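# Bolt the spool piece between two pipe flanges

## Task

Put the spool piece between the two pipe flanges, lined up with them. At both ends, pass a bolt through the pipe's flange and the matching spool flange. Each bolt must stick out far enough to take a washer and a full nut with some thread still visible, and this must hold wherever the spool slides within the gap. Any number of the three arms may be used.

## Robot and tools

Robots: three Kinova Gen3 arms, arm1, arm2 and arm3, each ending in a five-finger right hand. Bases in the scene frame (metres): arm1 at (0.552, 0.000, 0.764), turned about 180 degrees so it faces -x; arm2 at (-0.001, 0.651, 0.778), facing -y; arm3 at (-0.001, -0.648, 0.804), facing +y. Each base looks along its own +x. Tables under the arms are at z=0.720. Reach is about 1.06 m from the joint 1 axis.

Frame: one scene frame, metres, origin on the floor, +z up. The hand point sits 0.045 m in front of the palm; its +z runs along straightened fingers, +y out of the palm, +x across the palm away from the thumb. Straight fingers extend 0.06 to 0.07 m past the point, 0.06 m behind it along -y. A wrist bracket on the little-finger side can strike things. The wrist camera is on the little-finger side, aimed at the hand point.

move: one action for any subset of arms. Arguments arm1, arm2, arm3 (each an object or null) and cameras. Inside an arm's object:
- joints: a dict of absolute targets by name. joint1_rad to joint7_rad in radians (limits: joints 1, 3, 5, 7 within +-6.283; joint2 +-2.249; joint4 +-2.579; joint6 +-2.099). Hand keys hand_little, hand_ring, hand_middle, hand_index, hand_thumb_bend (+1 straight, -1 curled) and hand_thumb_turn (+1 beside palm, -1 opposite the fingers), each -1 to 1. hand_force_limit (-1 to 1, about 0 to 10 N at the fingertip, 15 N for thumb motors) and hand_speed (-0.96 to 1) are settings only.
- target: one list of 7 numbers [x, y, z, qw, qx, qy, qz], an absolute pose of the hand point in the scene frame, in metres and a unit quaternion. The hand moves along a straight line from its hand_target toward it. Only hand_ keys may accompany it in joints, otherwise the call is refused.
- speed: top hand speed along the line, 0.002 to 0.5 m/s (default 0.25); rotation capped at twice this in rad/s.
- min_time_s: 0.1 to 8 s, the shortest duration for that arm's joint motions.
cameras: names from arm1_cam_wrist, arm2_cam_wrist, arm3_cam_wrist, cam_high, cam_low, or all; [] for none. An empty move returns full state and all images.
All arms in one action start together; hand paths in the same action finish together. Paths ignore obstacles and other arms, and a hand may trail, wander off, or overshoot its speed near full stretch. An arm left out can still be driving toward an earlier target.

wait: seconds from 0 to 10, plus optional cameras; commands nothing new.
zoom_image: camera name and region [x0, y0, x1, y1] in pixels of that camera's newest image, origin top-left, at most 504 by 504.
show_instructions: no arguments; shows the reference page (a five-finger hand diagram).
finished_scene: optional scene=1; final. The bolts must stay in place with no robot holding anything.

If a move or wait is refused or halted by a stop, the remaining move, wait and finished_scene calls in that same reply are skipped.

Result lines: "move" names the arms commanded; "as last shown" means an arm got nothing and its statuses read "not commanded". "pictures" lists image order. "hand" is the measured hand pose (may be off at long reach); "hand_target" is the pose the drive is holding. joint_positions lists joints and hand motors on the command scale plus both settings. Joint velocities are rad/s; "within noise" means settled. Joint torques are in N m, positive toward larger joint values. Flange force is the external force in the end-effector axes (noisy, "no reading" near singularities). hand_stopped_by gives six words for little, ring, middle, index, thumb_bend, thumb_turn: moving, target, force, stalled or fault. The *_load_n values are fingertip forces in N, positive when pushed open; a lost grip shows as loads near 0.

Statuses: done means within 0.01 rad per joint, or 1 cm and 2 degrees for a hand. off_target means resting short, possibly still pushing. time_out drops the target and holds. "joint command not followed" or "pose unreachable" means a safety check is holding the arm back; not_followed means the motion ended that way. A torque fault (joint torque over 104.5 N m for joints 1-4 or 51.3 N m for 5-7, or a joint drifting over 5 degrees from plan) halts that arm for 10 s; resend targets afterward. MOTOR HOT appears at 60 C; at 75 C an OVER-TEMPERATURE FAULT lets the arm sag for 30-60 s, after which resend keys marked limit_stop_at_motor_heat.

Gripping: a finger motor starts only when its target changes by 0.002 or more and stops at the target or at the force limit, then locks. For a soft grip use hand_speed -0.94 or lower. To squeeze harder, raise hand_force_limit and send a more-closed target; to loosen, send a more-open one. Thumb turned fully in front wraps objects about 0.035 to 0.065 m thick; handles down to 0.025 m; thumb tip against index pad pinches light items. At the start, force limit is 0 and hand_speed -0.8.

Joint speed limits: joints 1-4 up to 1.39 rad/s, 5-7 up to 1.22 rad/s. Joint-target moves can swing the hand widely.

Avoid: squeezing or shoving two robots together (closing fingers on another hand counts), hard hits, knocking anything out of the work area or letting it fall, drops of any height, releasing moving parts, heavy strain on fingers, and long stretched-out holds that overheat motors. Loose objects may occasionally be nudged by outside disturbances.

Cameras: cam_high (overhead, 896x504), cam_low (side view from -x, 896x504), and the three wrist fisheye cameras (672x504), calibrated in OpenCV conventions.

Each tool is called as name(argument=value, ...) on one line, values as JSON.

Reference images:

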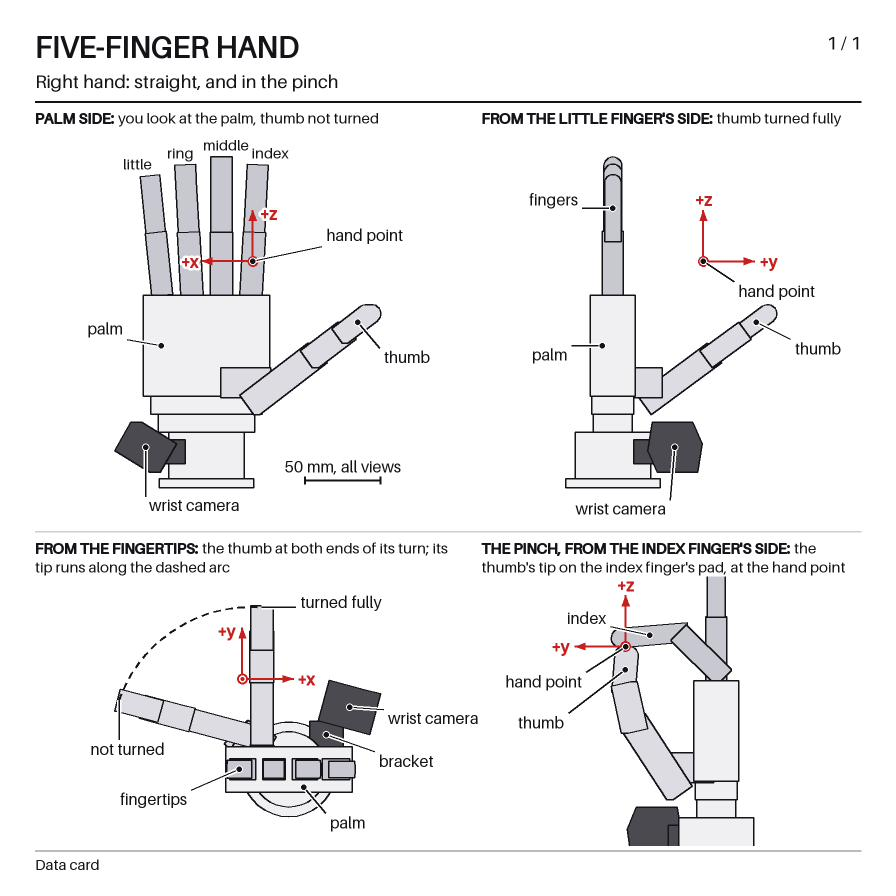

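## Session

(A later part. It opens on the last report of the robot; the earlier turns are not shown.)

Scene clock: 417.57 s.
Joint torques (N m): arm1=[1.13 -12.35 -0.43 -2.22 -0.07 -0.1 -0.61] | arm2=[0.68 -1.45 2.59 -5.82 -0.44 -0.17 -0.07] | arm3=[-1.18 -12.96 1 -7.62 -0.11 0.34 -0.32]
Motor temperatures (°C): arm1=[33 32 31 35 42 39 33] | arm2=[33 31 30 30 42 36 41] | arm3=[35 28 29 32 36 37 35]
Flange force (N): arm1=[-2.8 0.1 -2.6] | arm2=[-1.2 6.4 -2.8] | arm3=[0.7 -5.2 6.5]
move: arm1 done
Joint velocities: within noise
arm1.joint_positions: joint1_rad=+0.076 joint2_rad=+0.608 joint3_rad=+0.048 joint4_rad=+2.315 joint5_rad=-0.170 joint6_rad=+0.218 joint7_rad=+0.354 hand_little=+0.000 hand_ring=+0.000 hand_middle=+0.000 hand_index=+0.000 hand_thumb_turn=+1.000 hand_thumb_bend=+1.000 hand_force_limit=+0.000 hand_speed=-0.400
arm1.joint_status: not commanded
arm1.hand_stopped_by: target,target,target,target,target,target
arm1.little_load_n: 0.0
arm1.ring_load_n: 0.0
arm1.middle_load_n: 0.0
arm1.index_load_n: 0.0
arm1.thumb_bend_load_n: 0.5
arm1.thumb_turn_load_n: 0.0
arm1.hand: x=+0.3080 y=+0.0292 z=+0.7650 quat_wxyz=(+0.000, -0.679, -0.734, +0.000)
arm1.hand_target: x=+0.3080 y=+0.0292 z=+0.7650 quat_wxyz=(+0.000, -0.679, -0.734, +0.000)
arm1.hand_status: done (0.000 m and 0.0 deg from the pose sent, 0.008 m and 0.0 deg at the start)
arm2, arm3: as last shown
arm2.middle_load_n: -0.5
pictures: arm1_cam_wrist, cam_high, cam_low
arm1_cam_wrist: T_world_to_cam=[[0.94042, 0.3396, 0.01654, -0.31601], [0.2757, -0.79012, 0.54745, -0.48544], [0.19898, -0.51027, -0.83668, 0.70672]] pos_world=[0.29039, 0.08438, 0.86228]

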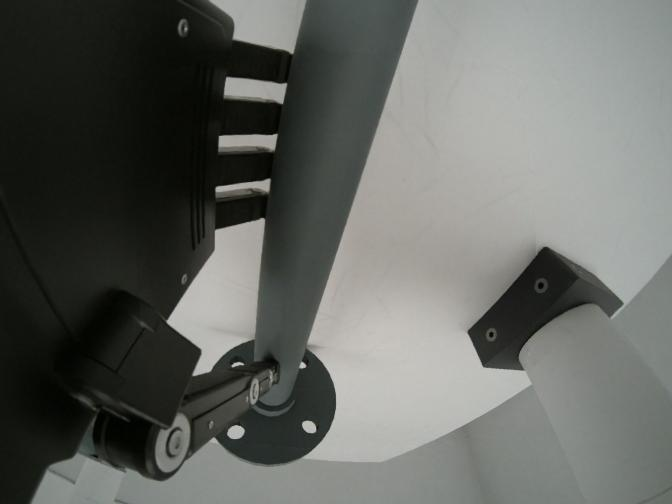

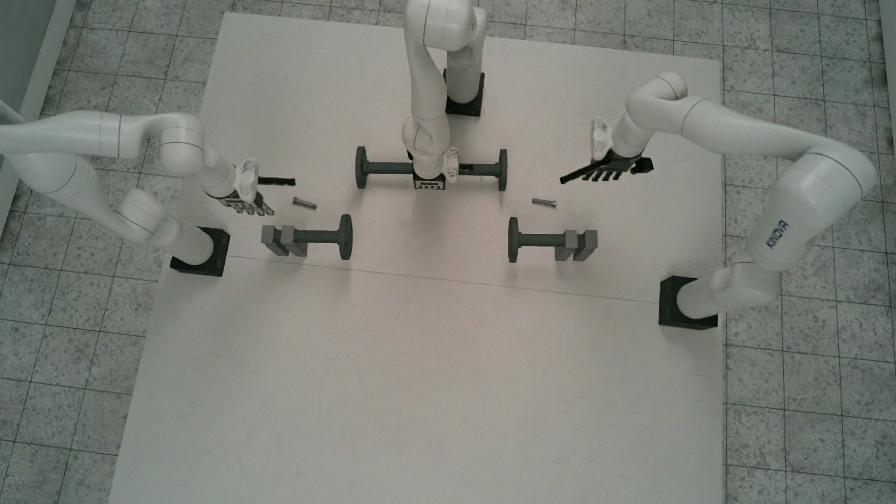

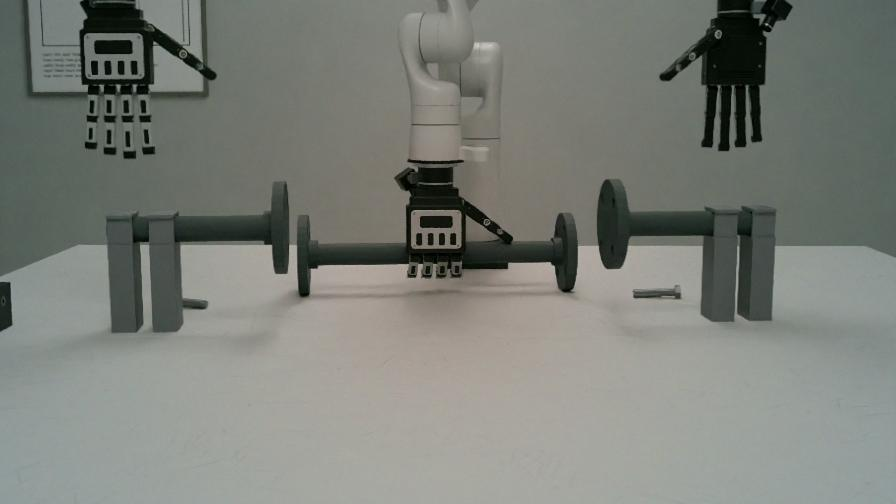

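move(arm1={"joints": {"hand_little": -1.0, "hand_ring": -1.0, "hand_middle": -1.0, "hand_index": -1.0, "hand_speed": -0.8, "hand_force_limit": -0.2}}, cameras=["arm1_cam_wrist", "cam_low", "cam_high"])

zoom_image(camera="arm1_cam_wrist", region=[180, 0, 440, 260])

zoom_image(camera="cam_low", region=[330, 150, 560, 310])

Scene clock: 427.33 s.
Joint torques (N m): arm1=[1.61 -12.44 1.13 -2.65 0.53 -0.85 -0.41] | arm2=[0.7 -1.37 2.66 -5.91 -0.53 -0.16 -0.1] | arm3=[-1.21 -13.01 0.94 -7.59 -0.16 0.35 -0.28]
Motor temperatures (°C): arm1=[33 32 31 35 42 39 33] | arm2=[33 31 30 30 42 36 41] | arm3=[35 28 29 32 36 37 35]
Flange force (N): arm1=[-5.0 0.0 -3.3] | arm2=[-1.0 6.4 -2.6] | arm3=[0.6 -5.2 6.4]
move: arm1 off_target
Joint velocities: within noise
arm1.joint_positions: joint1_rad=+0.076 joint2_rad=+0.608 joint3_rad=+0.048 joint4_rad=+2.315 joint5_rad=-0.170 joint6_rad=+0.218 joint7_rad=+0.354 hand_little=-0.256 hand_ring=-0.238 hand_middle=-0.238 hand_index=-0.219 hand_thumb_turn=+1.000 hand_thumb_bend=+1.000 hand_force_limit=-0.200 hand_speed=-0.800
arm1.joint_status: hand_little off_target (ended at -0.256, target -1.000); hand_ring off_target (ended at -0.238, target -1.000); hand_middle off_target (ended at -0.238, target -1.000); hand_index off_target (ended at -0.219, target -1.000); the others done
arm1.hand_stopped_by: force,force,force,force,target,target
arm1.little_load_n: 5.5
arm1.ring_load_n: 3.5
arm1.middle_load_n: 3.5
arm1.index_load_n: 1.5
arm1.thumb_bend_load_n: 1.5
arm1.thumb_turn_load_n: 0.0
arm1.hand: x=+0.3080 y=+0.0292 z=+0.7650 quat_wxyz=(+0.000, -0.679, -0.734, +0.000)
arm1.hand_target: x=+0.3080 y=+0.0292 z=+0.7650 quat_wxyz=(+0.000, -0.679, -0.734, +0.000)
arm1.hand_status: not commanded
arm2, arm3: as last shown
arm2.middle_load_n: 0.0
pictures: arm1_cam_wrist, cam_high, cam_low
arm1_cam_wrist: T_world_to_cam=[[0.9404, 0.33965, 0.01662, -0.31607], [0.27568, -0.79008, 0.54752, -0.4855], [0.19909, -0.51031, -0.83663, 0.70665]] pos_world=[0.29039, 0.08438, 0.86228]

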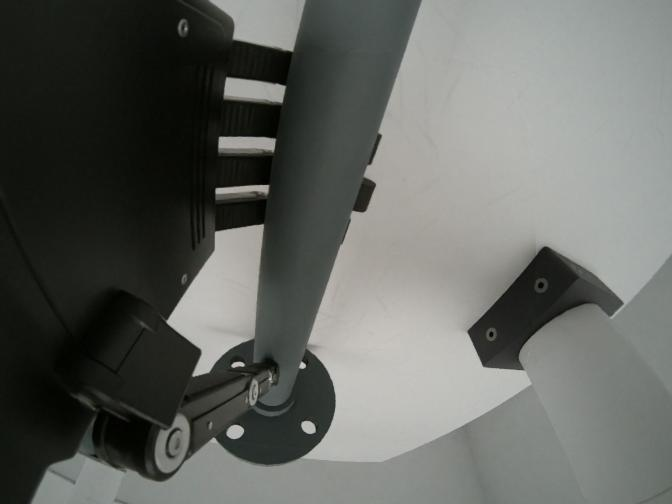

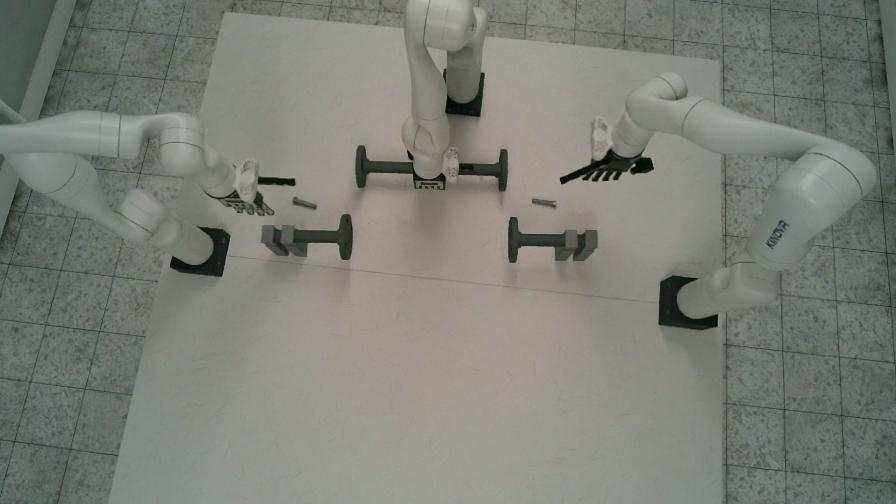

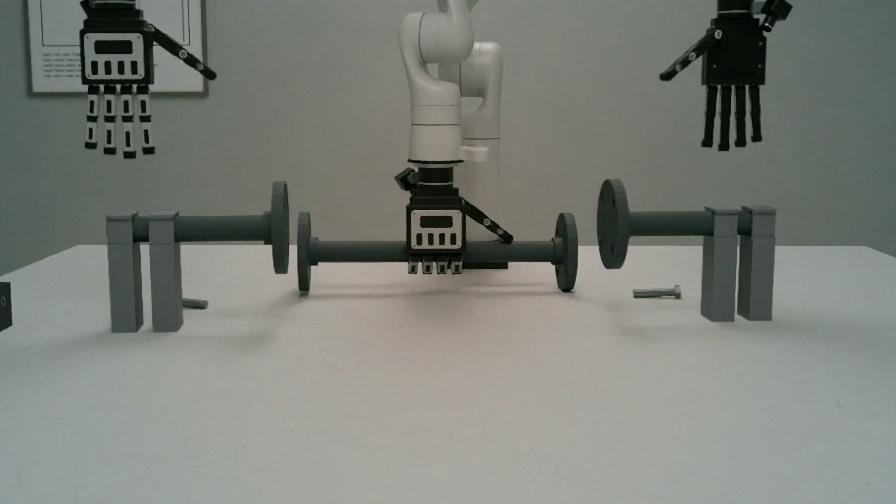

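Scaled by 1.938 from the camera's image (finer frame: 960x720).

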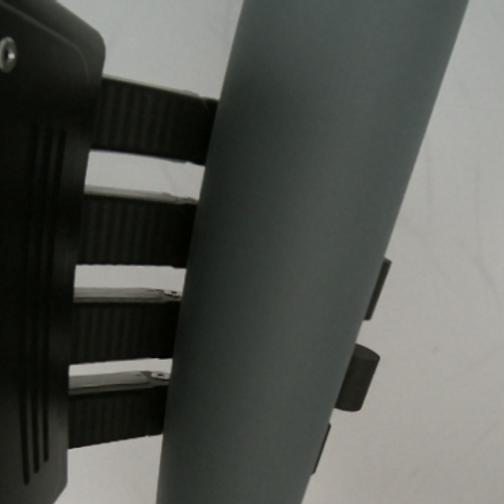

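Scaled by 2.191 from the camera's image (finer frame: 1280x720).

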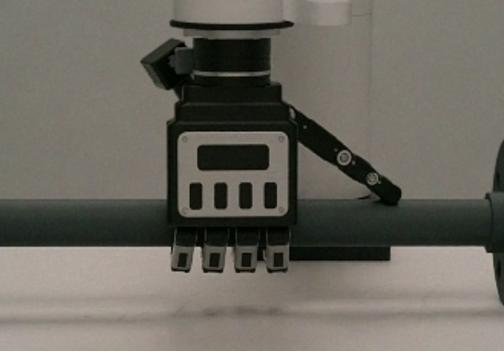

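move(arm1={"target": [0.305, 0.0292, 0.80, 0, 0.6794, 0.7337, 0], "speed": 0.05}, cameras=["arm1_cam_wrist", "cam_low", "cam_high"])

zoom_image(camera="cam_low", region=[280, 120, 600, 320])

Scene clock: 439.10 s.
Joint torques (N m): arm1=[1.58 -14.44 -0.02 -4.03 -0.07 0.26 -0.62] | arm2=[0.65 -1.4 2.61 -5.85 -0.46 -0.13 -0.14] | arm3=[-1.25 -12.97 0.98 -7.53 -0.14 0.3 -0.27]
Motor temperatures (°C): arm1=[33 32 31 35 42 39 33] | arm2=[33 31 30 30 42 36 41] | arm3=[35 28 29 32 36 37 35]
Flange force (N): arm1=[-4.1 0.7 7.7] | arm2=[-1.0 6.1 -2.7] | arm3=[0.5 -5.4 6.1]
move: arm1 done
Joint velocities: within noise
arm1.joint_positions: joint1_rad=+0.045 joint2_rad=+0.505 joint3_rad=+0.089 joint4_rad=+2.287 joint5_rad=-0.152 joint6_rad=+0.351 joint7_rad=+0.338 hand_little=-0.256 hand_ring=-0.238 hand_middle=-0.238 hand_index=-0.219 hand_thumb_turn=+1.000 hand_thumb_bend=+1.000 hand_force_limit=-0.200 hand_speed=-0.800
arm1.joint_status: not commanded
arm1.hand_stopped_by: force,force,force,force,target,target
arm1.little_load_n: 0.5
arm1.ring_load_n: 0.0
arm1.middle_load_n: 2.5
arm1.index_load_n: 2.5
arm1.thumb_bend_load_n: 0.0
arm1.thumb_turn_load_n: 0.0
arm1.hand: x=+0.3050 y=+0.0292 z=+0.8000 quat_wxyz=(+0.000, -0.679, -0.734, +0.000)
arm1.hand_target: x=+0.3050 y=+0.0292 z=+0.8000 quat_wxyz=(+0.000, -0.679, -0.734, +0.000)
arm1.hand_status: done (0.000 m and 0.0 deg from the pose sent, 0.035 m and 0.0 deg at the start)
arm2, arm3: as last shown
pictures: arm1_cam_wrist, cam_high, cam_low
arm1_cam_wrist: T_world_to_cam=[[0.9404, 0.33967, 0.01665, -0.31386], [0.2757, -0.79012, 0.54745, -0.50378], [0.19911, -0.51023, -0.83667, 0.73656]] pos_world=[0.28739, 0.08438, 0.89728]

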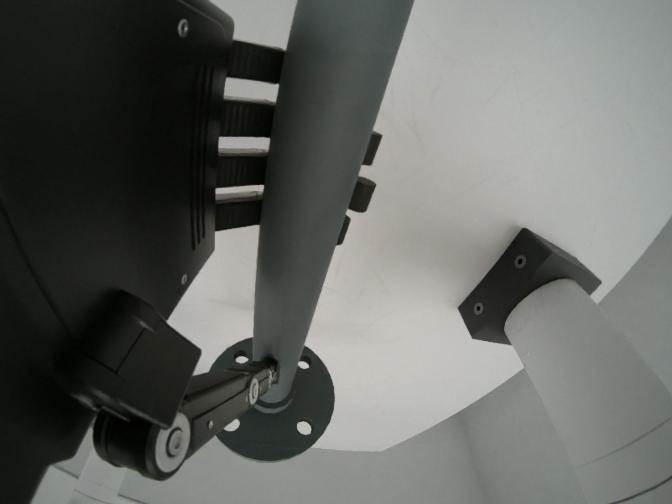

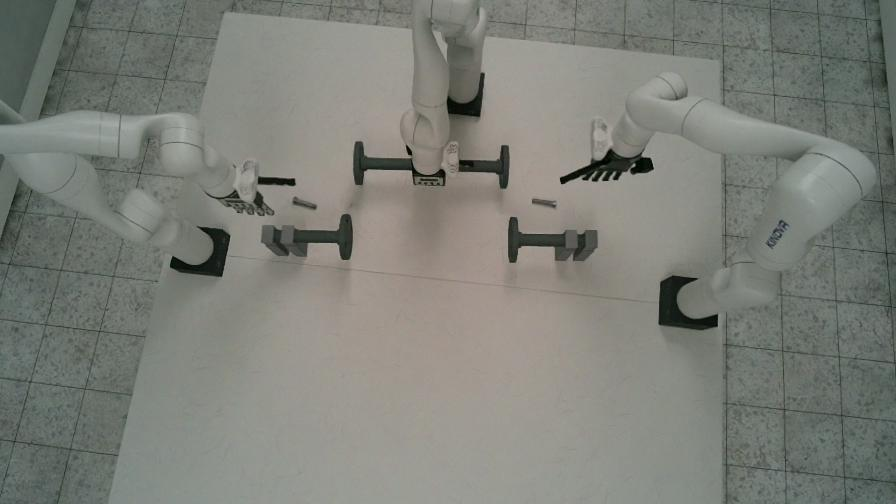

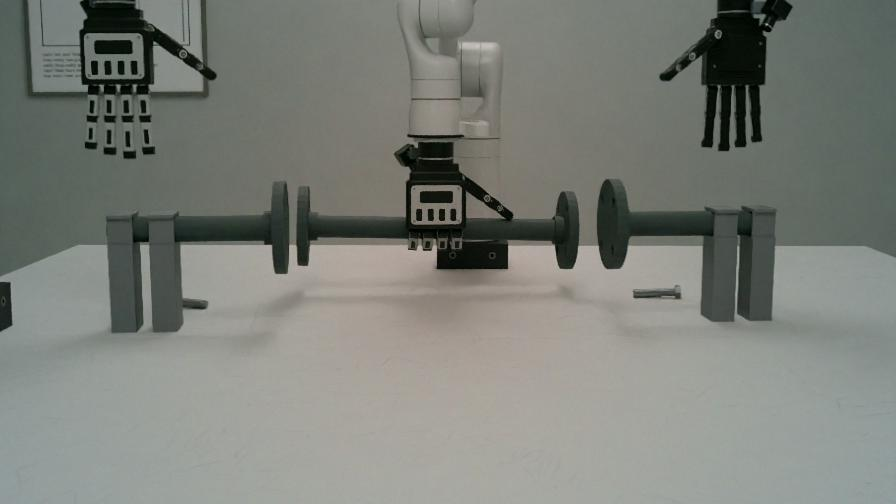

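Scaled by 1.575 from the camera's image (finer frame: 1280x720).

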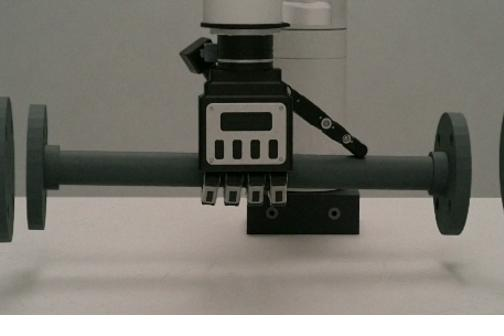

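move(arm1={"target": [0.290, 0.0285, 0.83, 0, 0.6794, 0.7337, 0], "speed": 0.08, "joints": {"hand_thumb_turn": -1.0, "hand_speed": -0.6}})

move(arm1={"joints": {"hand_little": -0.95, "hand_ring": -0.95, "hand_middle": -0.95, "hand_index": -0.95, "hand_thumb_bend": -1.0, "hand_speed": -0.8, "hand_force_limit": 0.5}}, cameras=["arm1_cam_wrist", "cam_low", "cam_high"])

zoom_image(camera="arm1_cam_wrist", region=[180, 0, 440, 260])

zoom_image(camera="cam_low", region=[280, 120, 600, 320])

Scene clock: 454.10 s.
Joint torques (N m): arm1=[1.56 -14.42 0.04 -5.14 -0.09 0.26 -0.57] | arm2=[0.71 -1.55 2.64 -5.86 -0.5 -0.17 -0.07] | arm3=[-1.21 -12.94 1.04 -7.61 -0.1 0.31 -0.32]
Motor temperatures (°C): arm1=[33 32 31 35 42 39 33] | arm2=[33 31 30 30 42 36 41] | arm3=[35 28 29 32 36 37 35]
Flange force (N): arm1=[-3.4 0.5 8.0] | arm2=[-1.7 6.6 -2.4] | arm3=[0.7 -5.3 6.4]
move: arm1 done
Joint velocities: within noise
arm1.joint_positions: joint1_rad=+0.013 joint2_rad=+0.440 joint3_rad=+0.121 joint4_rad=+2.217 joint5_rad=-0.130 joint6_rad=+0.487 joint7_rad=+0.310 hand_little=-0.256 hand_ring=-0.238 hand_middle=-0.238 hand_index=-0.219 hand_thumb_turn=-1.000 hand_thumb_bend=+1.000 hand_force_limit=-0.200 hand_speed=-0.600
arm1.joint_status: all done
arm1.hand_stopped_by: force,force,force,force,target,target
arm1.little_load_n: 1.0
arm1.ring_load_n: 0.0
arm1.middle_load_n: 0.5
arm1.index_load_n: 1.0
arm1.thumb_bend_load_n: 0.0
arm1.thumb_turn_load_n: 0.0
arm1.hand: x=+0.2900 y=+0.0285 z=+0.8300 quat_wxyz=(+0.000, -0.679, -0.734, +0.000)
arm1.hand_target: x=+0.2900 y=+0.0285 z=+0.8300 quat_wxyz=(+0.000, -0.679, -0.734, +0.000)
arm1.hand_status: done (0.000 m and 0.0 deg from the pose sent, 0.034 m and 0.0 deg at the start)
arm2.joint_positions: joint1_rad=+0.421 joint2_rad=-0.174 joint3_rad=-0.690 joint4_rad=+2.220 joint5_rad=-0.140 joint6_rad=+1.049 joint7_rad=-1.697 hand_little=+1.000 hand_ring=+1.000 hand_middle=+1.000 hand_index=+1.000 hand_thumb_turn=+1.000 hand_thumb_bend=+1.000 hand_force_limit=+0.000 hand_speed=-0.800
arm2.joint_status: not commanded
arm2.hand_stopped_by: target,target,target,target,target,target
arm2.little_load_n: 0.0
arm2.ring_load_n: 0.0
arm2.middle_load_n: 0.0
arm2.index_load_n: 0.0
arm2.thumb_bend_load_n: 0.0
arm2.thumb_turn_load_n: 0.0
arm2.hand: x=+0.1300 y=+0.4200 z=+1.0000 quat_wxyz=(+0.000, -0.681, -0.732, +0.000)
arm2.hand_target: x=+0.1300 y=+0.4200 z=+1.0000 quat_wxyz=(+0.000, -0.681, -0.732, +0.000)
arm2.hand_status: not commanded
arm3.joint_positions: joint1_rad=+0.153 joint2_rad=+0.306 joint3_rad=+0.601 joint4_rad=+1.890 joint5_rad=-0.209 joint6_rad=+1.002 joint7_rad=-0.637 hand_little=+1.000 hand_ring=+1.000 hand_middle=+1.000 hand_index=+1.000 hand_thumb_turn=+1.000 hand_thumb_bend=+1.000 hand_force_limit=+0.000 hand_speed=-0.800
arm3.joint_status: not commanded
arm3.hand_stopped_by: target,target,target,target,target,target
arm3.little_load_n: 0.0
arm3.ring_load_n: 0.0
arm3.middle_load_n: 0.0
arm3.index_load_n: 0.0
arm3.thumb_bend_load_n: 0.0
arm3.thumb_turn_load_n: 0.0
arm3.hand: x=+0.1800 y=-0.3300 z=+1.0000 quat_wxyz=(+0.000, +0.732, -0.681, +0.000)
arm3.hand_target: x=+0.1800 y=-0.3300 z=+1.0000 quat_wxyz=(+0.000, +0.732, -0.681, +0.000)
arm3.hand_status: not commanded
pictures: none

Scene clock: 461.33 s.
Joint torques (N m): arm1=[1.54 -14.43 0.06 -5.29 -0.1 0.16 -0.58] | arm2=[0.7 -1.54 2.63 -5.88 -0.47 -0.14 -0.09] | arm3=[-1.31 -12.97 0.87 -7.59 -0.13 0.35 -0.32]
Motor temperatures (°C): arm1=[33 32 31 35 42 39 33] | arm2=[33 31 30 30 42 36 41] | arm3=[35 28 29 32 36 37 35]
Flange force (N): arm1=[-3.3 0.8 7.8] | arm2=[-1.5 6.5 -2.4] | arm3=[0.8 -5.6 6.4]
move: arm1 off_target
Joint velocities: within noise
arm1.joint_positions: joint1_rad=+0.013 joint2_rad=+0.440 joint3_rad=+0.121 joint4_rad=+2.217 joint5_rad=-0.130 joint6_rad=+0.487 joint7_rad=+0.310 hand_little=-0.642 hand_ring=-0.623 hand_middle=-0.623 hand_index=-0.622 hand_thumb_turn=-1.000 hand_thumb_bend=+0.426 hand_force_limit=+0.500 hand_speed=-0.800
arm1.joint_status: hand_little off_target (ended at -0.642, target -0.950); hand_ring off_target (ended at -0.623, target -0.950); hand_middle off_target (ended at -0.623, target -0.950); hand_index off_target (ended at -0.622, target -0.950); hand_thumb_bend off_target (ended at +0.426, target -1.000); the others done
arm1.hand_stopped_by: force,force,force,force,force,target
arm1.little_load_n: 7.0
arm1.ring_load_n: 8.5
arm1.middle_load_n: 7.5
arm1.index_load_n: 10.0
arm1.thumb_bend_load_n: 11.0
arm1.thumb_turn_load_n: -0.5
arm1.hand: x=+0.2900 y=+0.0285 z=+0.8300 quat_wxyz=(+0.000, -0.679, -0.734, +0.000)
arm1.hand_target: x=+0.2900 y=+0.0285 z=+0.8300 quat_wxyz=(+0.000, -0.679, -0.734, +0.000)
arm1.hand_status: not commanded
arm2, arm3: as last shown
arm2.little_load_n: 0.5
pictures: arm1_cam_wrist, cam_high, cam_low
arm1_cam_wrist: T_world_to_cam=[[0.9404, 0.33965, 0.01662, -0.29999], [0.27568, -0.79008, 0.54752, -0.51668], [0.19909, -0.51031, -0.83663, 0.76426]] pos_world=[0.27239, 0.08368, 0.92728]

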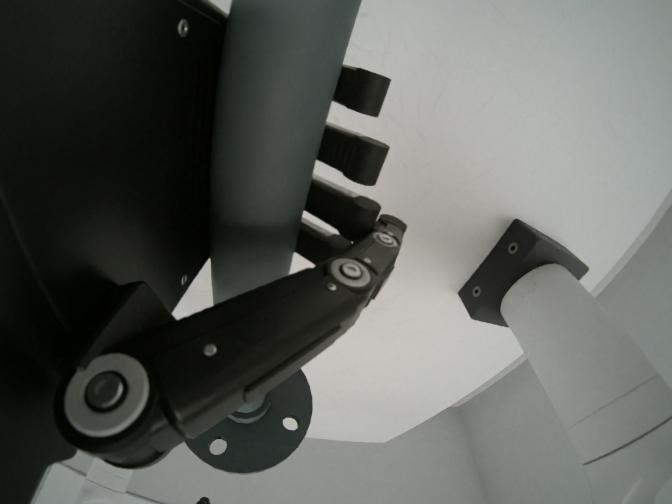

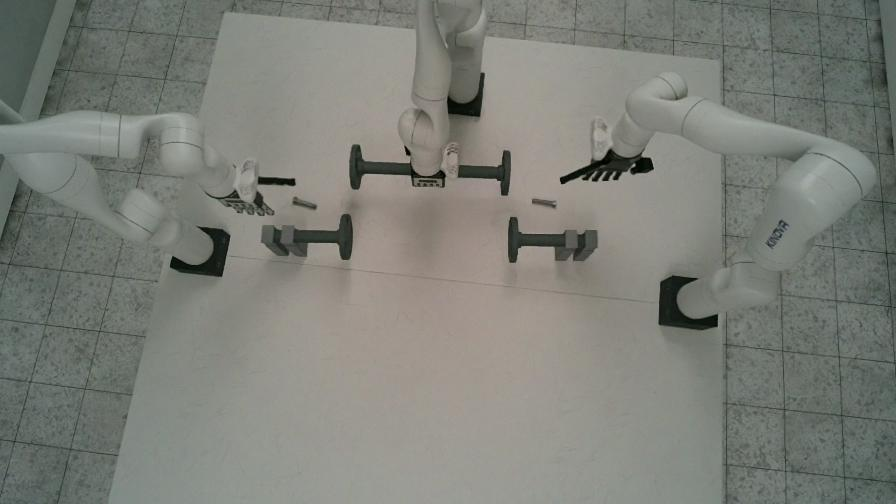

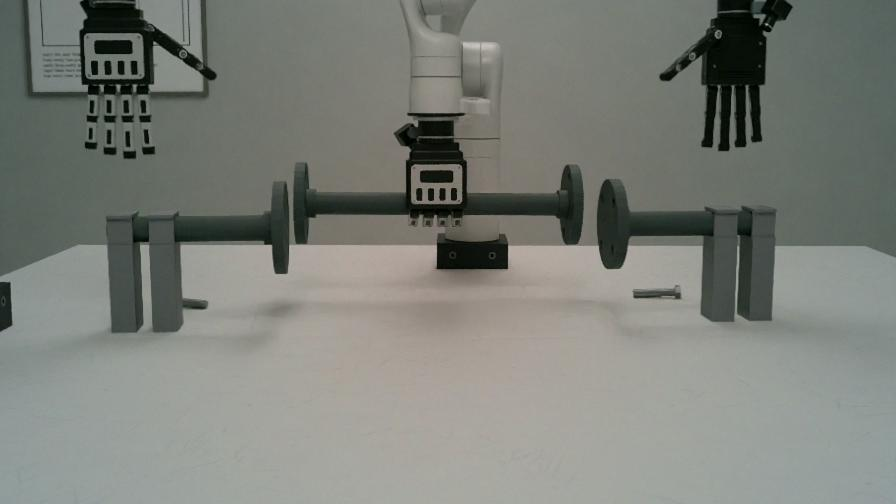

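Scaled by 1.938 from the camera's image (finer frame: 960x720).

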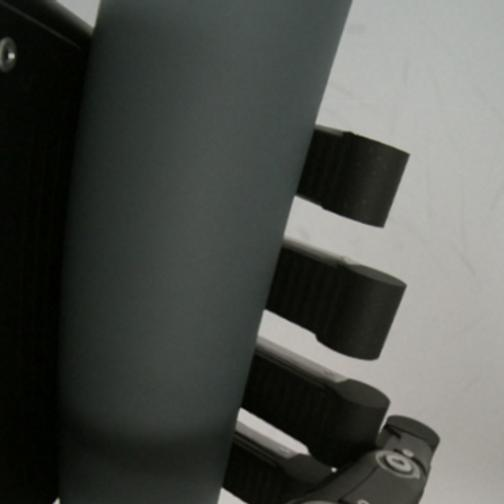

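Scaled by 1.575 from the camera's image (finer frame: 1280x720).

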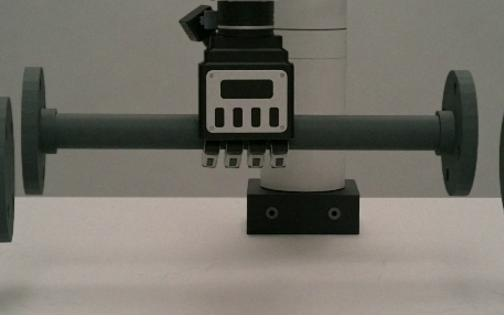

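move(arm1={"target": [0.233, 0.0213, 0.82, 0, 0.6794, 0.7337, 0], "speed": 0.1}, cameras=["all"])

zoom_image(camera="cam_high", region=[330, 150, 450, 280])

zoom_image(camera="cam_high", region=[430, 150, 550, 280])

zoom_image(camera="cam_low", region=[230, 150, 450, 300])

zoom_image(camera="cam_low", region=[430, 150, 650, 300])

Scene clock: 508.90 s.
Joint torques (N m): arm1=[1.58 -16.89 0.22 -5.79 -0.1 0.19 -0.59] | arm2=[0.75 -1.42 2.68 -5.93 -0.52 -0.13 -0.11] | arm3=[-1.24 -13 0.99 -7.52 -0.15 0.33 -0.32]
Motor temperatures (°C): arm1=[33 33 31 35 42 39 33] | arm2=[33 31 30 30 42 36 41] | arm3=[35 29 29 32 36 37 35]
Flange force (N): arm1=[-3.0 1.0 7.7] | arm2=[-1.1 6.5 -2.3] | arm3=[0.5 -5.6 6.3]
move: arm1 done
Joint velocities: within noise
arm1.joint_positions: joint1_rad=-0.017 joint2_rad=+0.541 joint3_rad=+0.121 joint4_rad=+2.050 joint5_rad=-0.136 joint6_rad=+0.553 joint7_rad=+0.276 hand_little=-0.642 hand_ring=-0.623 hand_middle=-0.623 hand_index=-0.622 hand_thumb_turn=-1.000 hand_thumb_bend=+0.426 hand_force_limit=+0.500 hand_speed=-0.800
arm1.joint_status: not commanded
arm1.hand_stopped_by: force,force,force,force,force,target
arm1.little_load_n: 7.0
arm1.ring_load_n: 8.0
arm1.middle_load_n: 7.5
arm1.index_load_n: 10.0
arm1.thumb_bend_load_n: 11.0
arm1.thumb_turn_load_n: 0.0
arm1.hand: x=+0.2330 y=+0.0213 z=+0.8200 quat_wxyz=(+0.000, -0.679, -0.734, +0.000)
arm1.hand_target: x=+0.2330 y=+0.0213 z=+0.8200 quat_wxyz=(+0.000, -0.679, -0.734, +0.000)
arm1.hand_status: done (0.000 m and 0.0 deg from the pose sent, 0.058 m and 0.0 deg at the start)
arm2, arm3: as last shown
arm2.little_load_n: 0.0
pictures: arm1_cam_wrist, arm2_cam_wrist, arm3_cam_wrist, cam_high, cam_low
arm1_cam_wrist: T_world_to_cam=[[0.94042, 0.3396, 0.01654, -0.2437], [0.2757, -0.79012, 0.54745, -0.50111], [0.19898, -0.51027, -0.83668, 0.76363]] pos_world=[0.21539, 0.07648, 0.91728]
arm2_cam_wrist: T_world_to_cam=[[0.93621, 0.35144, -0.00011, -0.27164], [0.30894, -0.82285, 0.47695, -0.16827], [0.16753, -0.44656, -0.87893, 1.15413]] pos_world=[0.11294, 0.47239, 1.09463]
arm3_cam_wrist: T_world_to_cam=[[-0.95321, -0.30191, -0.01528, 0.09601], [-0.26819, 0.82124, 0.50363, -0.17701], [-0.1395, 0.48416, -0.86379, 1.17159]] pos_world=[0.20749, -0.39289, 1.10262]

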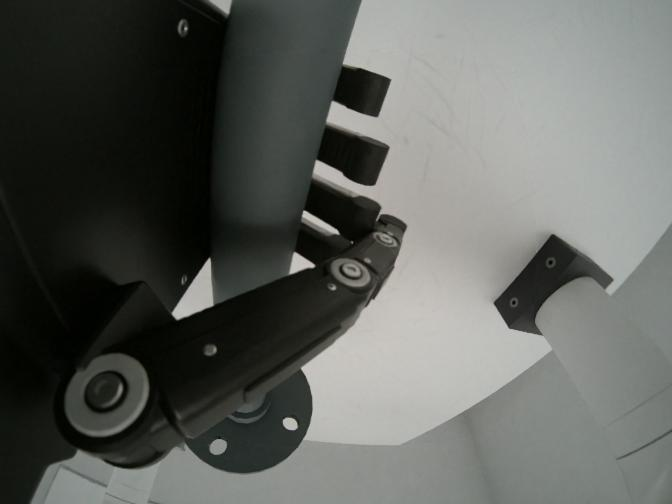

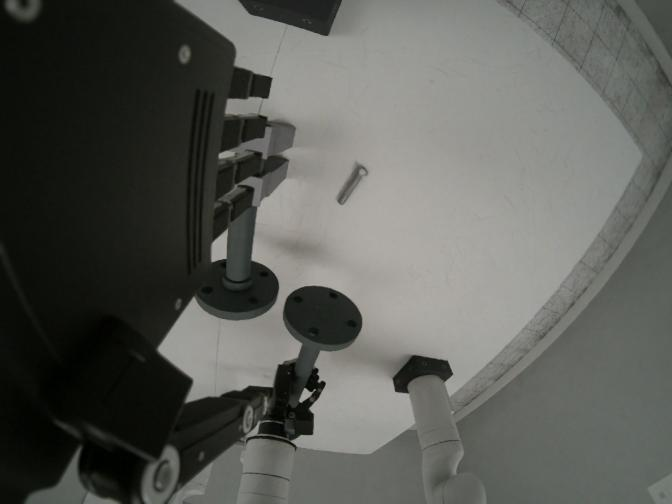

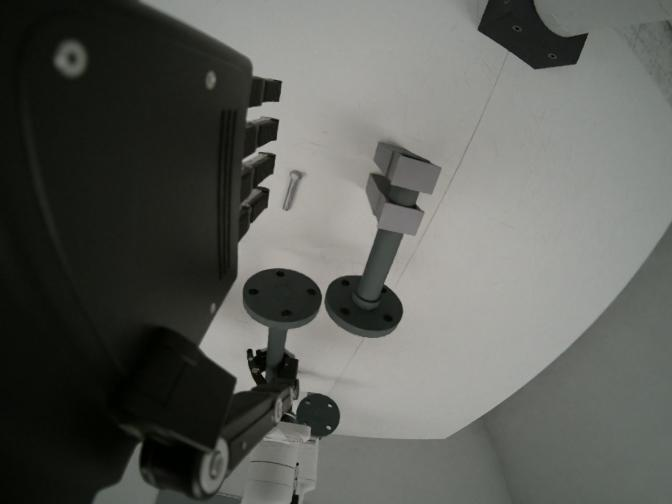

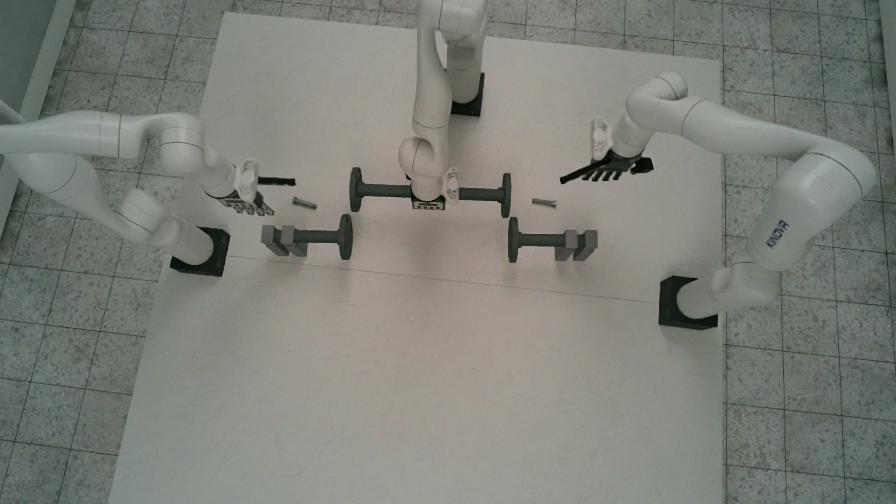

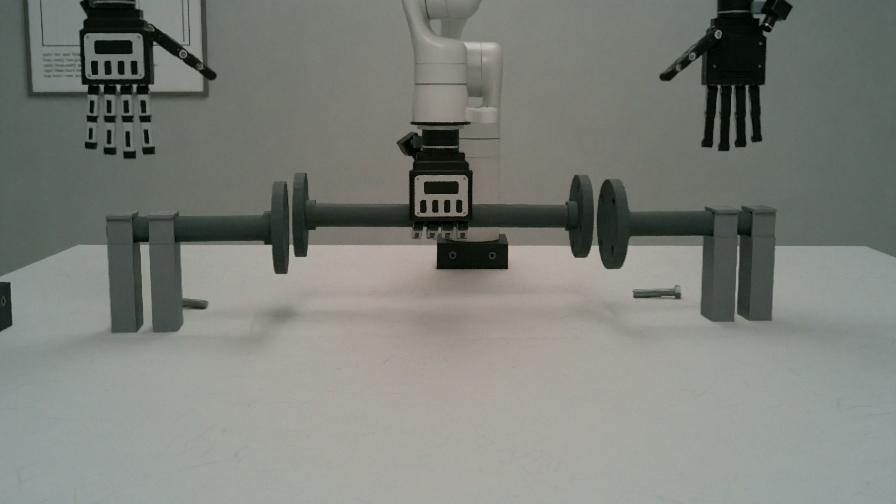

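Scaled by 3.877 from the camera's image (finer frame: 1280x720).

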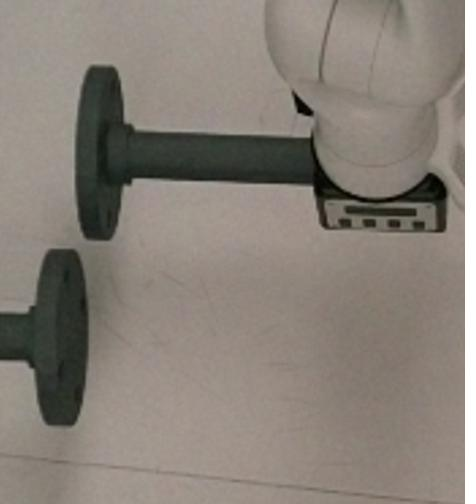

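Scaled by 3.877 from the camera's image (finer frame: 1280x720).

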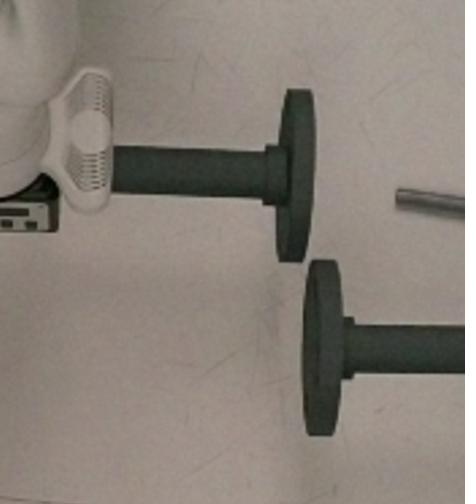

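Scaled by 2.291 from the camera's image (finer frame: 1280x720).

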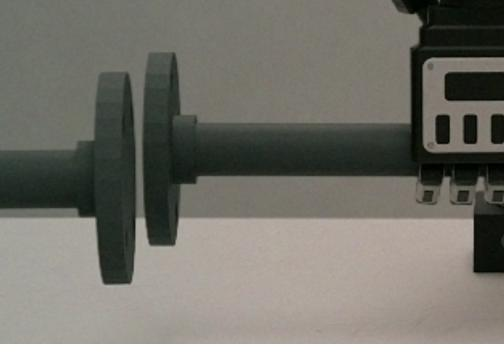

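Scaled by 2.291 from the camera's image (finer frame: 1280x720).

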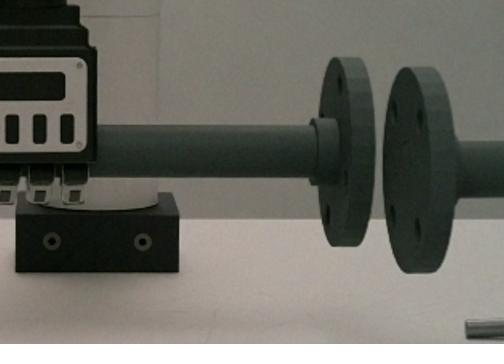

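zoom_image(camera="arm2_cam_wrist", region=[190, 240, 390, 360])

zoom_image(camera="arm3_cam_wrist", region=[235, 250, 415, 350])

Scaled by 2.520 from the camera's image (finer frame: 960x720).

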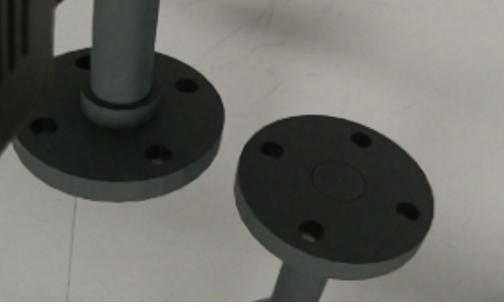

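Scaled by 2.800 from the camera's image (finer frame: 960x720).

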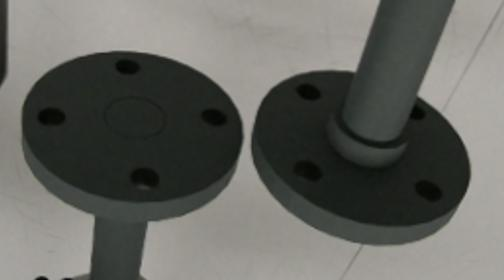

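move(arm1={"target": [0.2412, 0.0255, 0.8368, 0.1571, 0.6525, 0.7228, 0.1651], "speed": 0.1}, cameras=["all"])

zoom_image(camera="cam_high", region=[330, 150, 450, 280])

zoom_image(camera="cam_high", region=[430, 150, 550, 280])

zoom_image(camera="cam_low", region=[230, 150, 450, 300])

zoom_image(camera="cam_low", region=[430, 150, 650, 300])

zoom_image(camera="arm2_cam_wrist", region=[190, 240, 390, 360])

zoom_image(camera="arm3_cam_wrist", region=[235, 250, 415, 350])

Scene clock: 609.87 s.
Joint torques (N m): arm1=[1.56 -20.83 0.97 -5.27 0.18 1.75 -0.56] | arm2=[0.7 -1.48 2.71 -5.89 -0.51 -0.14 -0.1] | arm3=[-1.22 -12.99 1.03 -7.57 -0.09 0.33 -0.31]
Motor temperatures (°C): arm1=[33 33 31 35 42 39 33] | arm2=[32 31 30 30 42 36 41] | arm3=[35 29 29 32 36 37 35]
Flange force (N): arm1=[-1.4 -1.6 7.2] | arm2=[-1.5 6.7 -2.3] | arm3=[0.5 -5.4 6.4]
move: arm1 done
Joint velocities: within noise
arm1.joint_positions: joint1_rad=-0.064 joint2_rad=+0.817 joint3_rad=+0.167 joint4_rad=+1.628 joint5_rad=-0.069 joint6_rad=+1.156 joint7_rad=+0.221 hand_little=-0.642 hand_ring=-0.623 hand_middle=-0.623 hand_index=-0.622 hand_thumb_turn=-1.000 hand_thumb_bend=+0.426 hand_force_limit=+0.500 hand_speed=-0.800
arm1.joint_status: not commanded
arm1.hand_stopped_by: force,force,force,force,force,target
arm1.little_load_n: 7.0
arm1.ring_load_n: 8.0
arm1.middle_load_n: 7.5
arm1.index_load_n: 10.0
arm1.thumb_bend_load_n: 11.0
arm1.thumb_turn_load_n: 0.0
arm1.hand: x=+0.2412 y=+0.0255 z=+0.8368 quat_wxyz=(-0.157, -0.652, -0.723, -0.165)
arm1.hand_target: x=+0.2412 y=+0.0255 z=+0.8368 quat_wxyz=(-0.157, -0.652, -0.723, -0.165)
arm1.hand_status: done (0.000 m and 0.0 deg from the pose sent, 0.019 m and 26.4 deg at the start)
arm2, arm3: as last shown
pictures: arm1_cam_wrist, arm2_cam_wrist, arm3_cam_wrist, cam_high, cam_low
arm1_cam_wrist: T_world_to_cam=[[0.82512, 0.35522, 0.43931, -0.57944], [0.02896, -0.80317, 0.59504, -0.48919], [0.56422, -0.47826, -0.673, 0.55236]] pos_world=[0.18063, 0.0771, 0.91738]
arm2_cam_wrist: T_world_to_cam=[[0.93621, 0.35144, -0.00011, -0.27164], [0.30894, -0.82285, 0.47695, -0.16827], [0.16753, -0.44656, -0.87893, 1.15413]] pos_world=[0.11294, 0.47239, 1.09463]
arm3_cam_wrist: T_world_to_cam=[[-0.95321, -0.30191, -0.01528, 0.09601], [-0.26819, 0.82124, 0.50363, -0.17701], [-0.1395, 0.48416, -0.86379, 1.17159]] pos_world=[0.20749, -0.39289, 1.10262]

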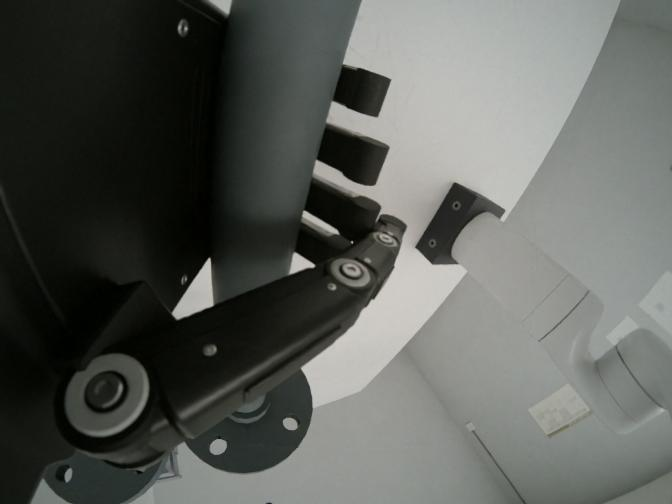

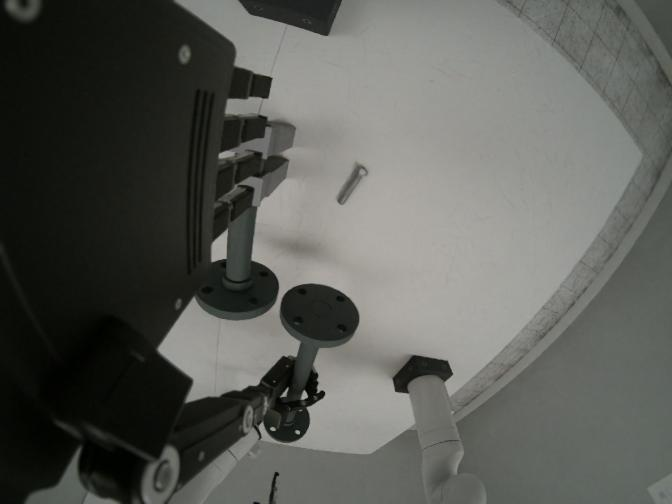

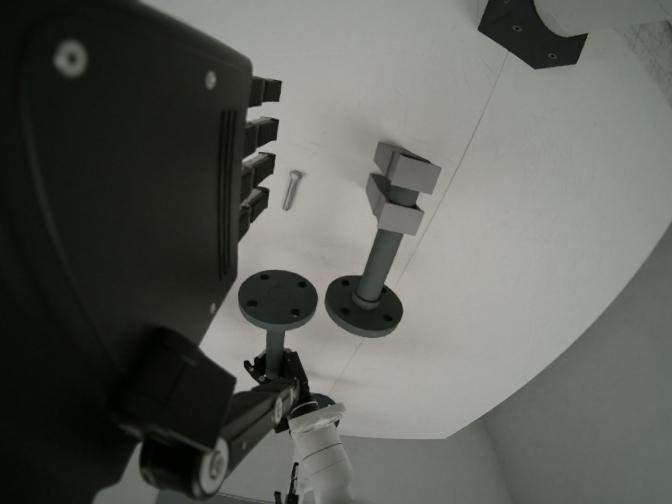

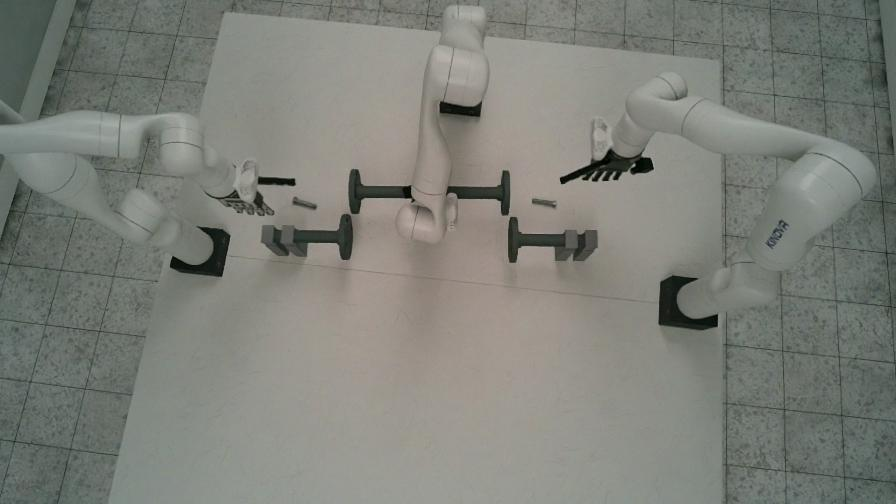

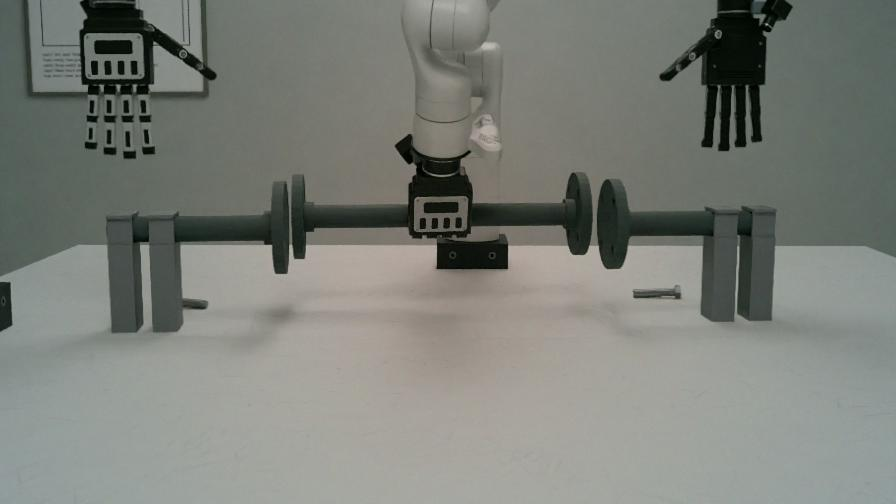

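Scaled by 3.877 from the camera's image (finer frame: 1280x720).

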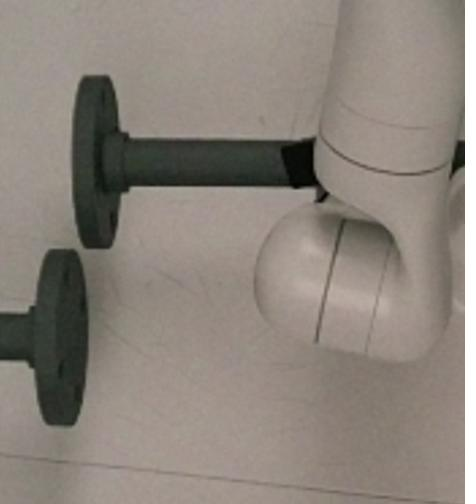

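Scaled by 3.877 from the camera's image (finer frame: 1280x720).

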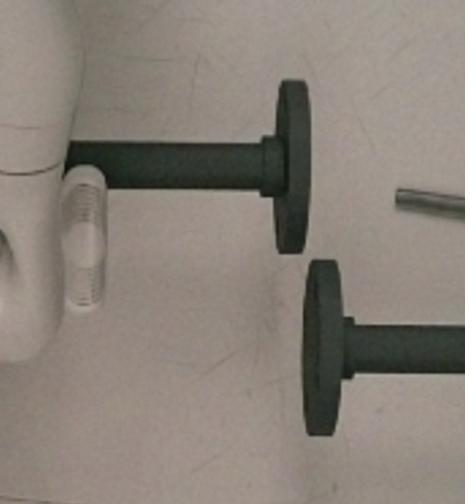

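Scaled by 2.291 from the camera's image (finer frame: 1280x720).

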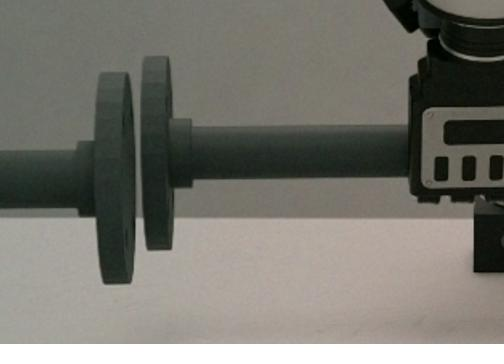

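Scaled by 2.291 from the camera's image (finer frame: 1280x720).

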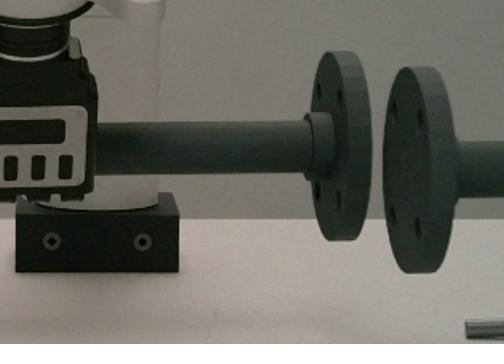

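Scaled by 2.520 from the camera's image (finer frame: 960x720).

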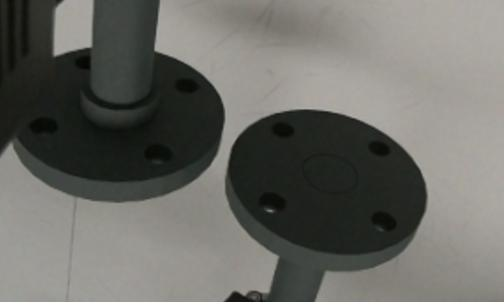

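Scaled by 2.800 from the camera's image (finer frame: 960x720).

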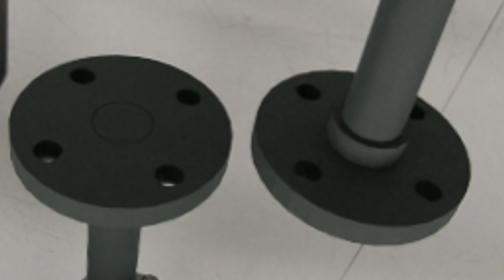

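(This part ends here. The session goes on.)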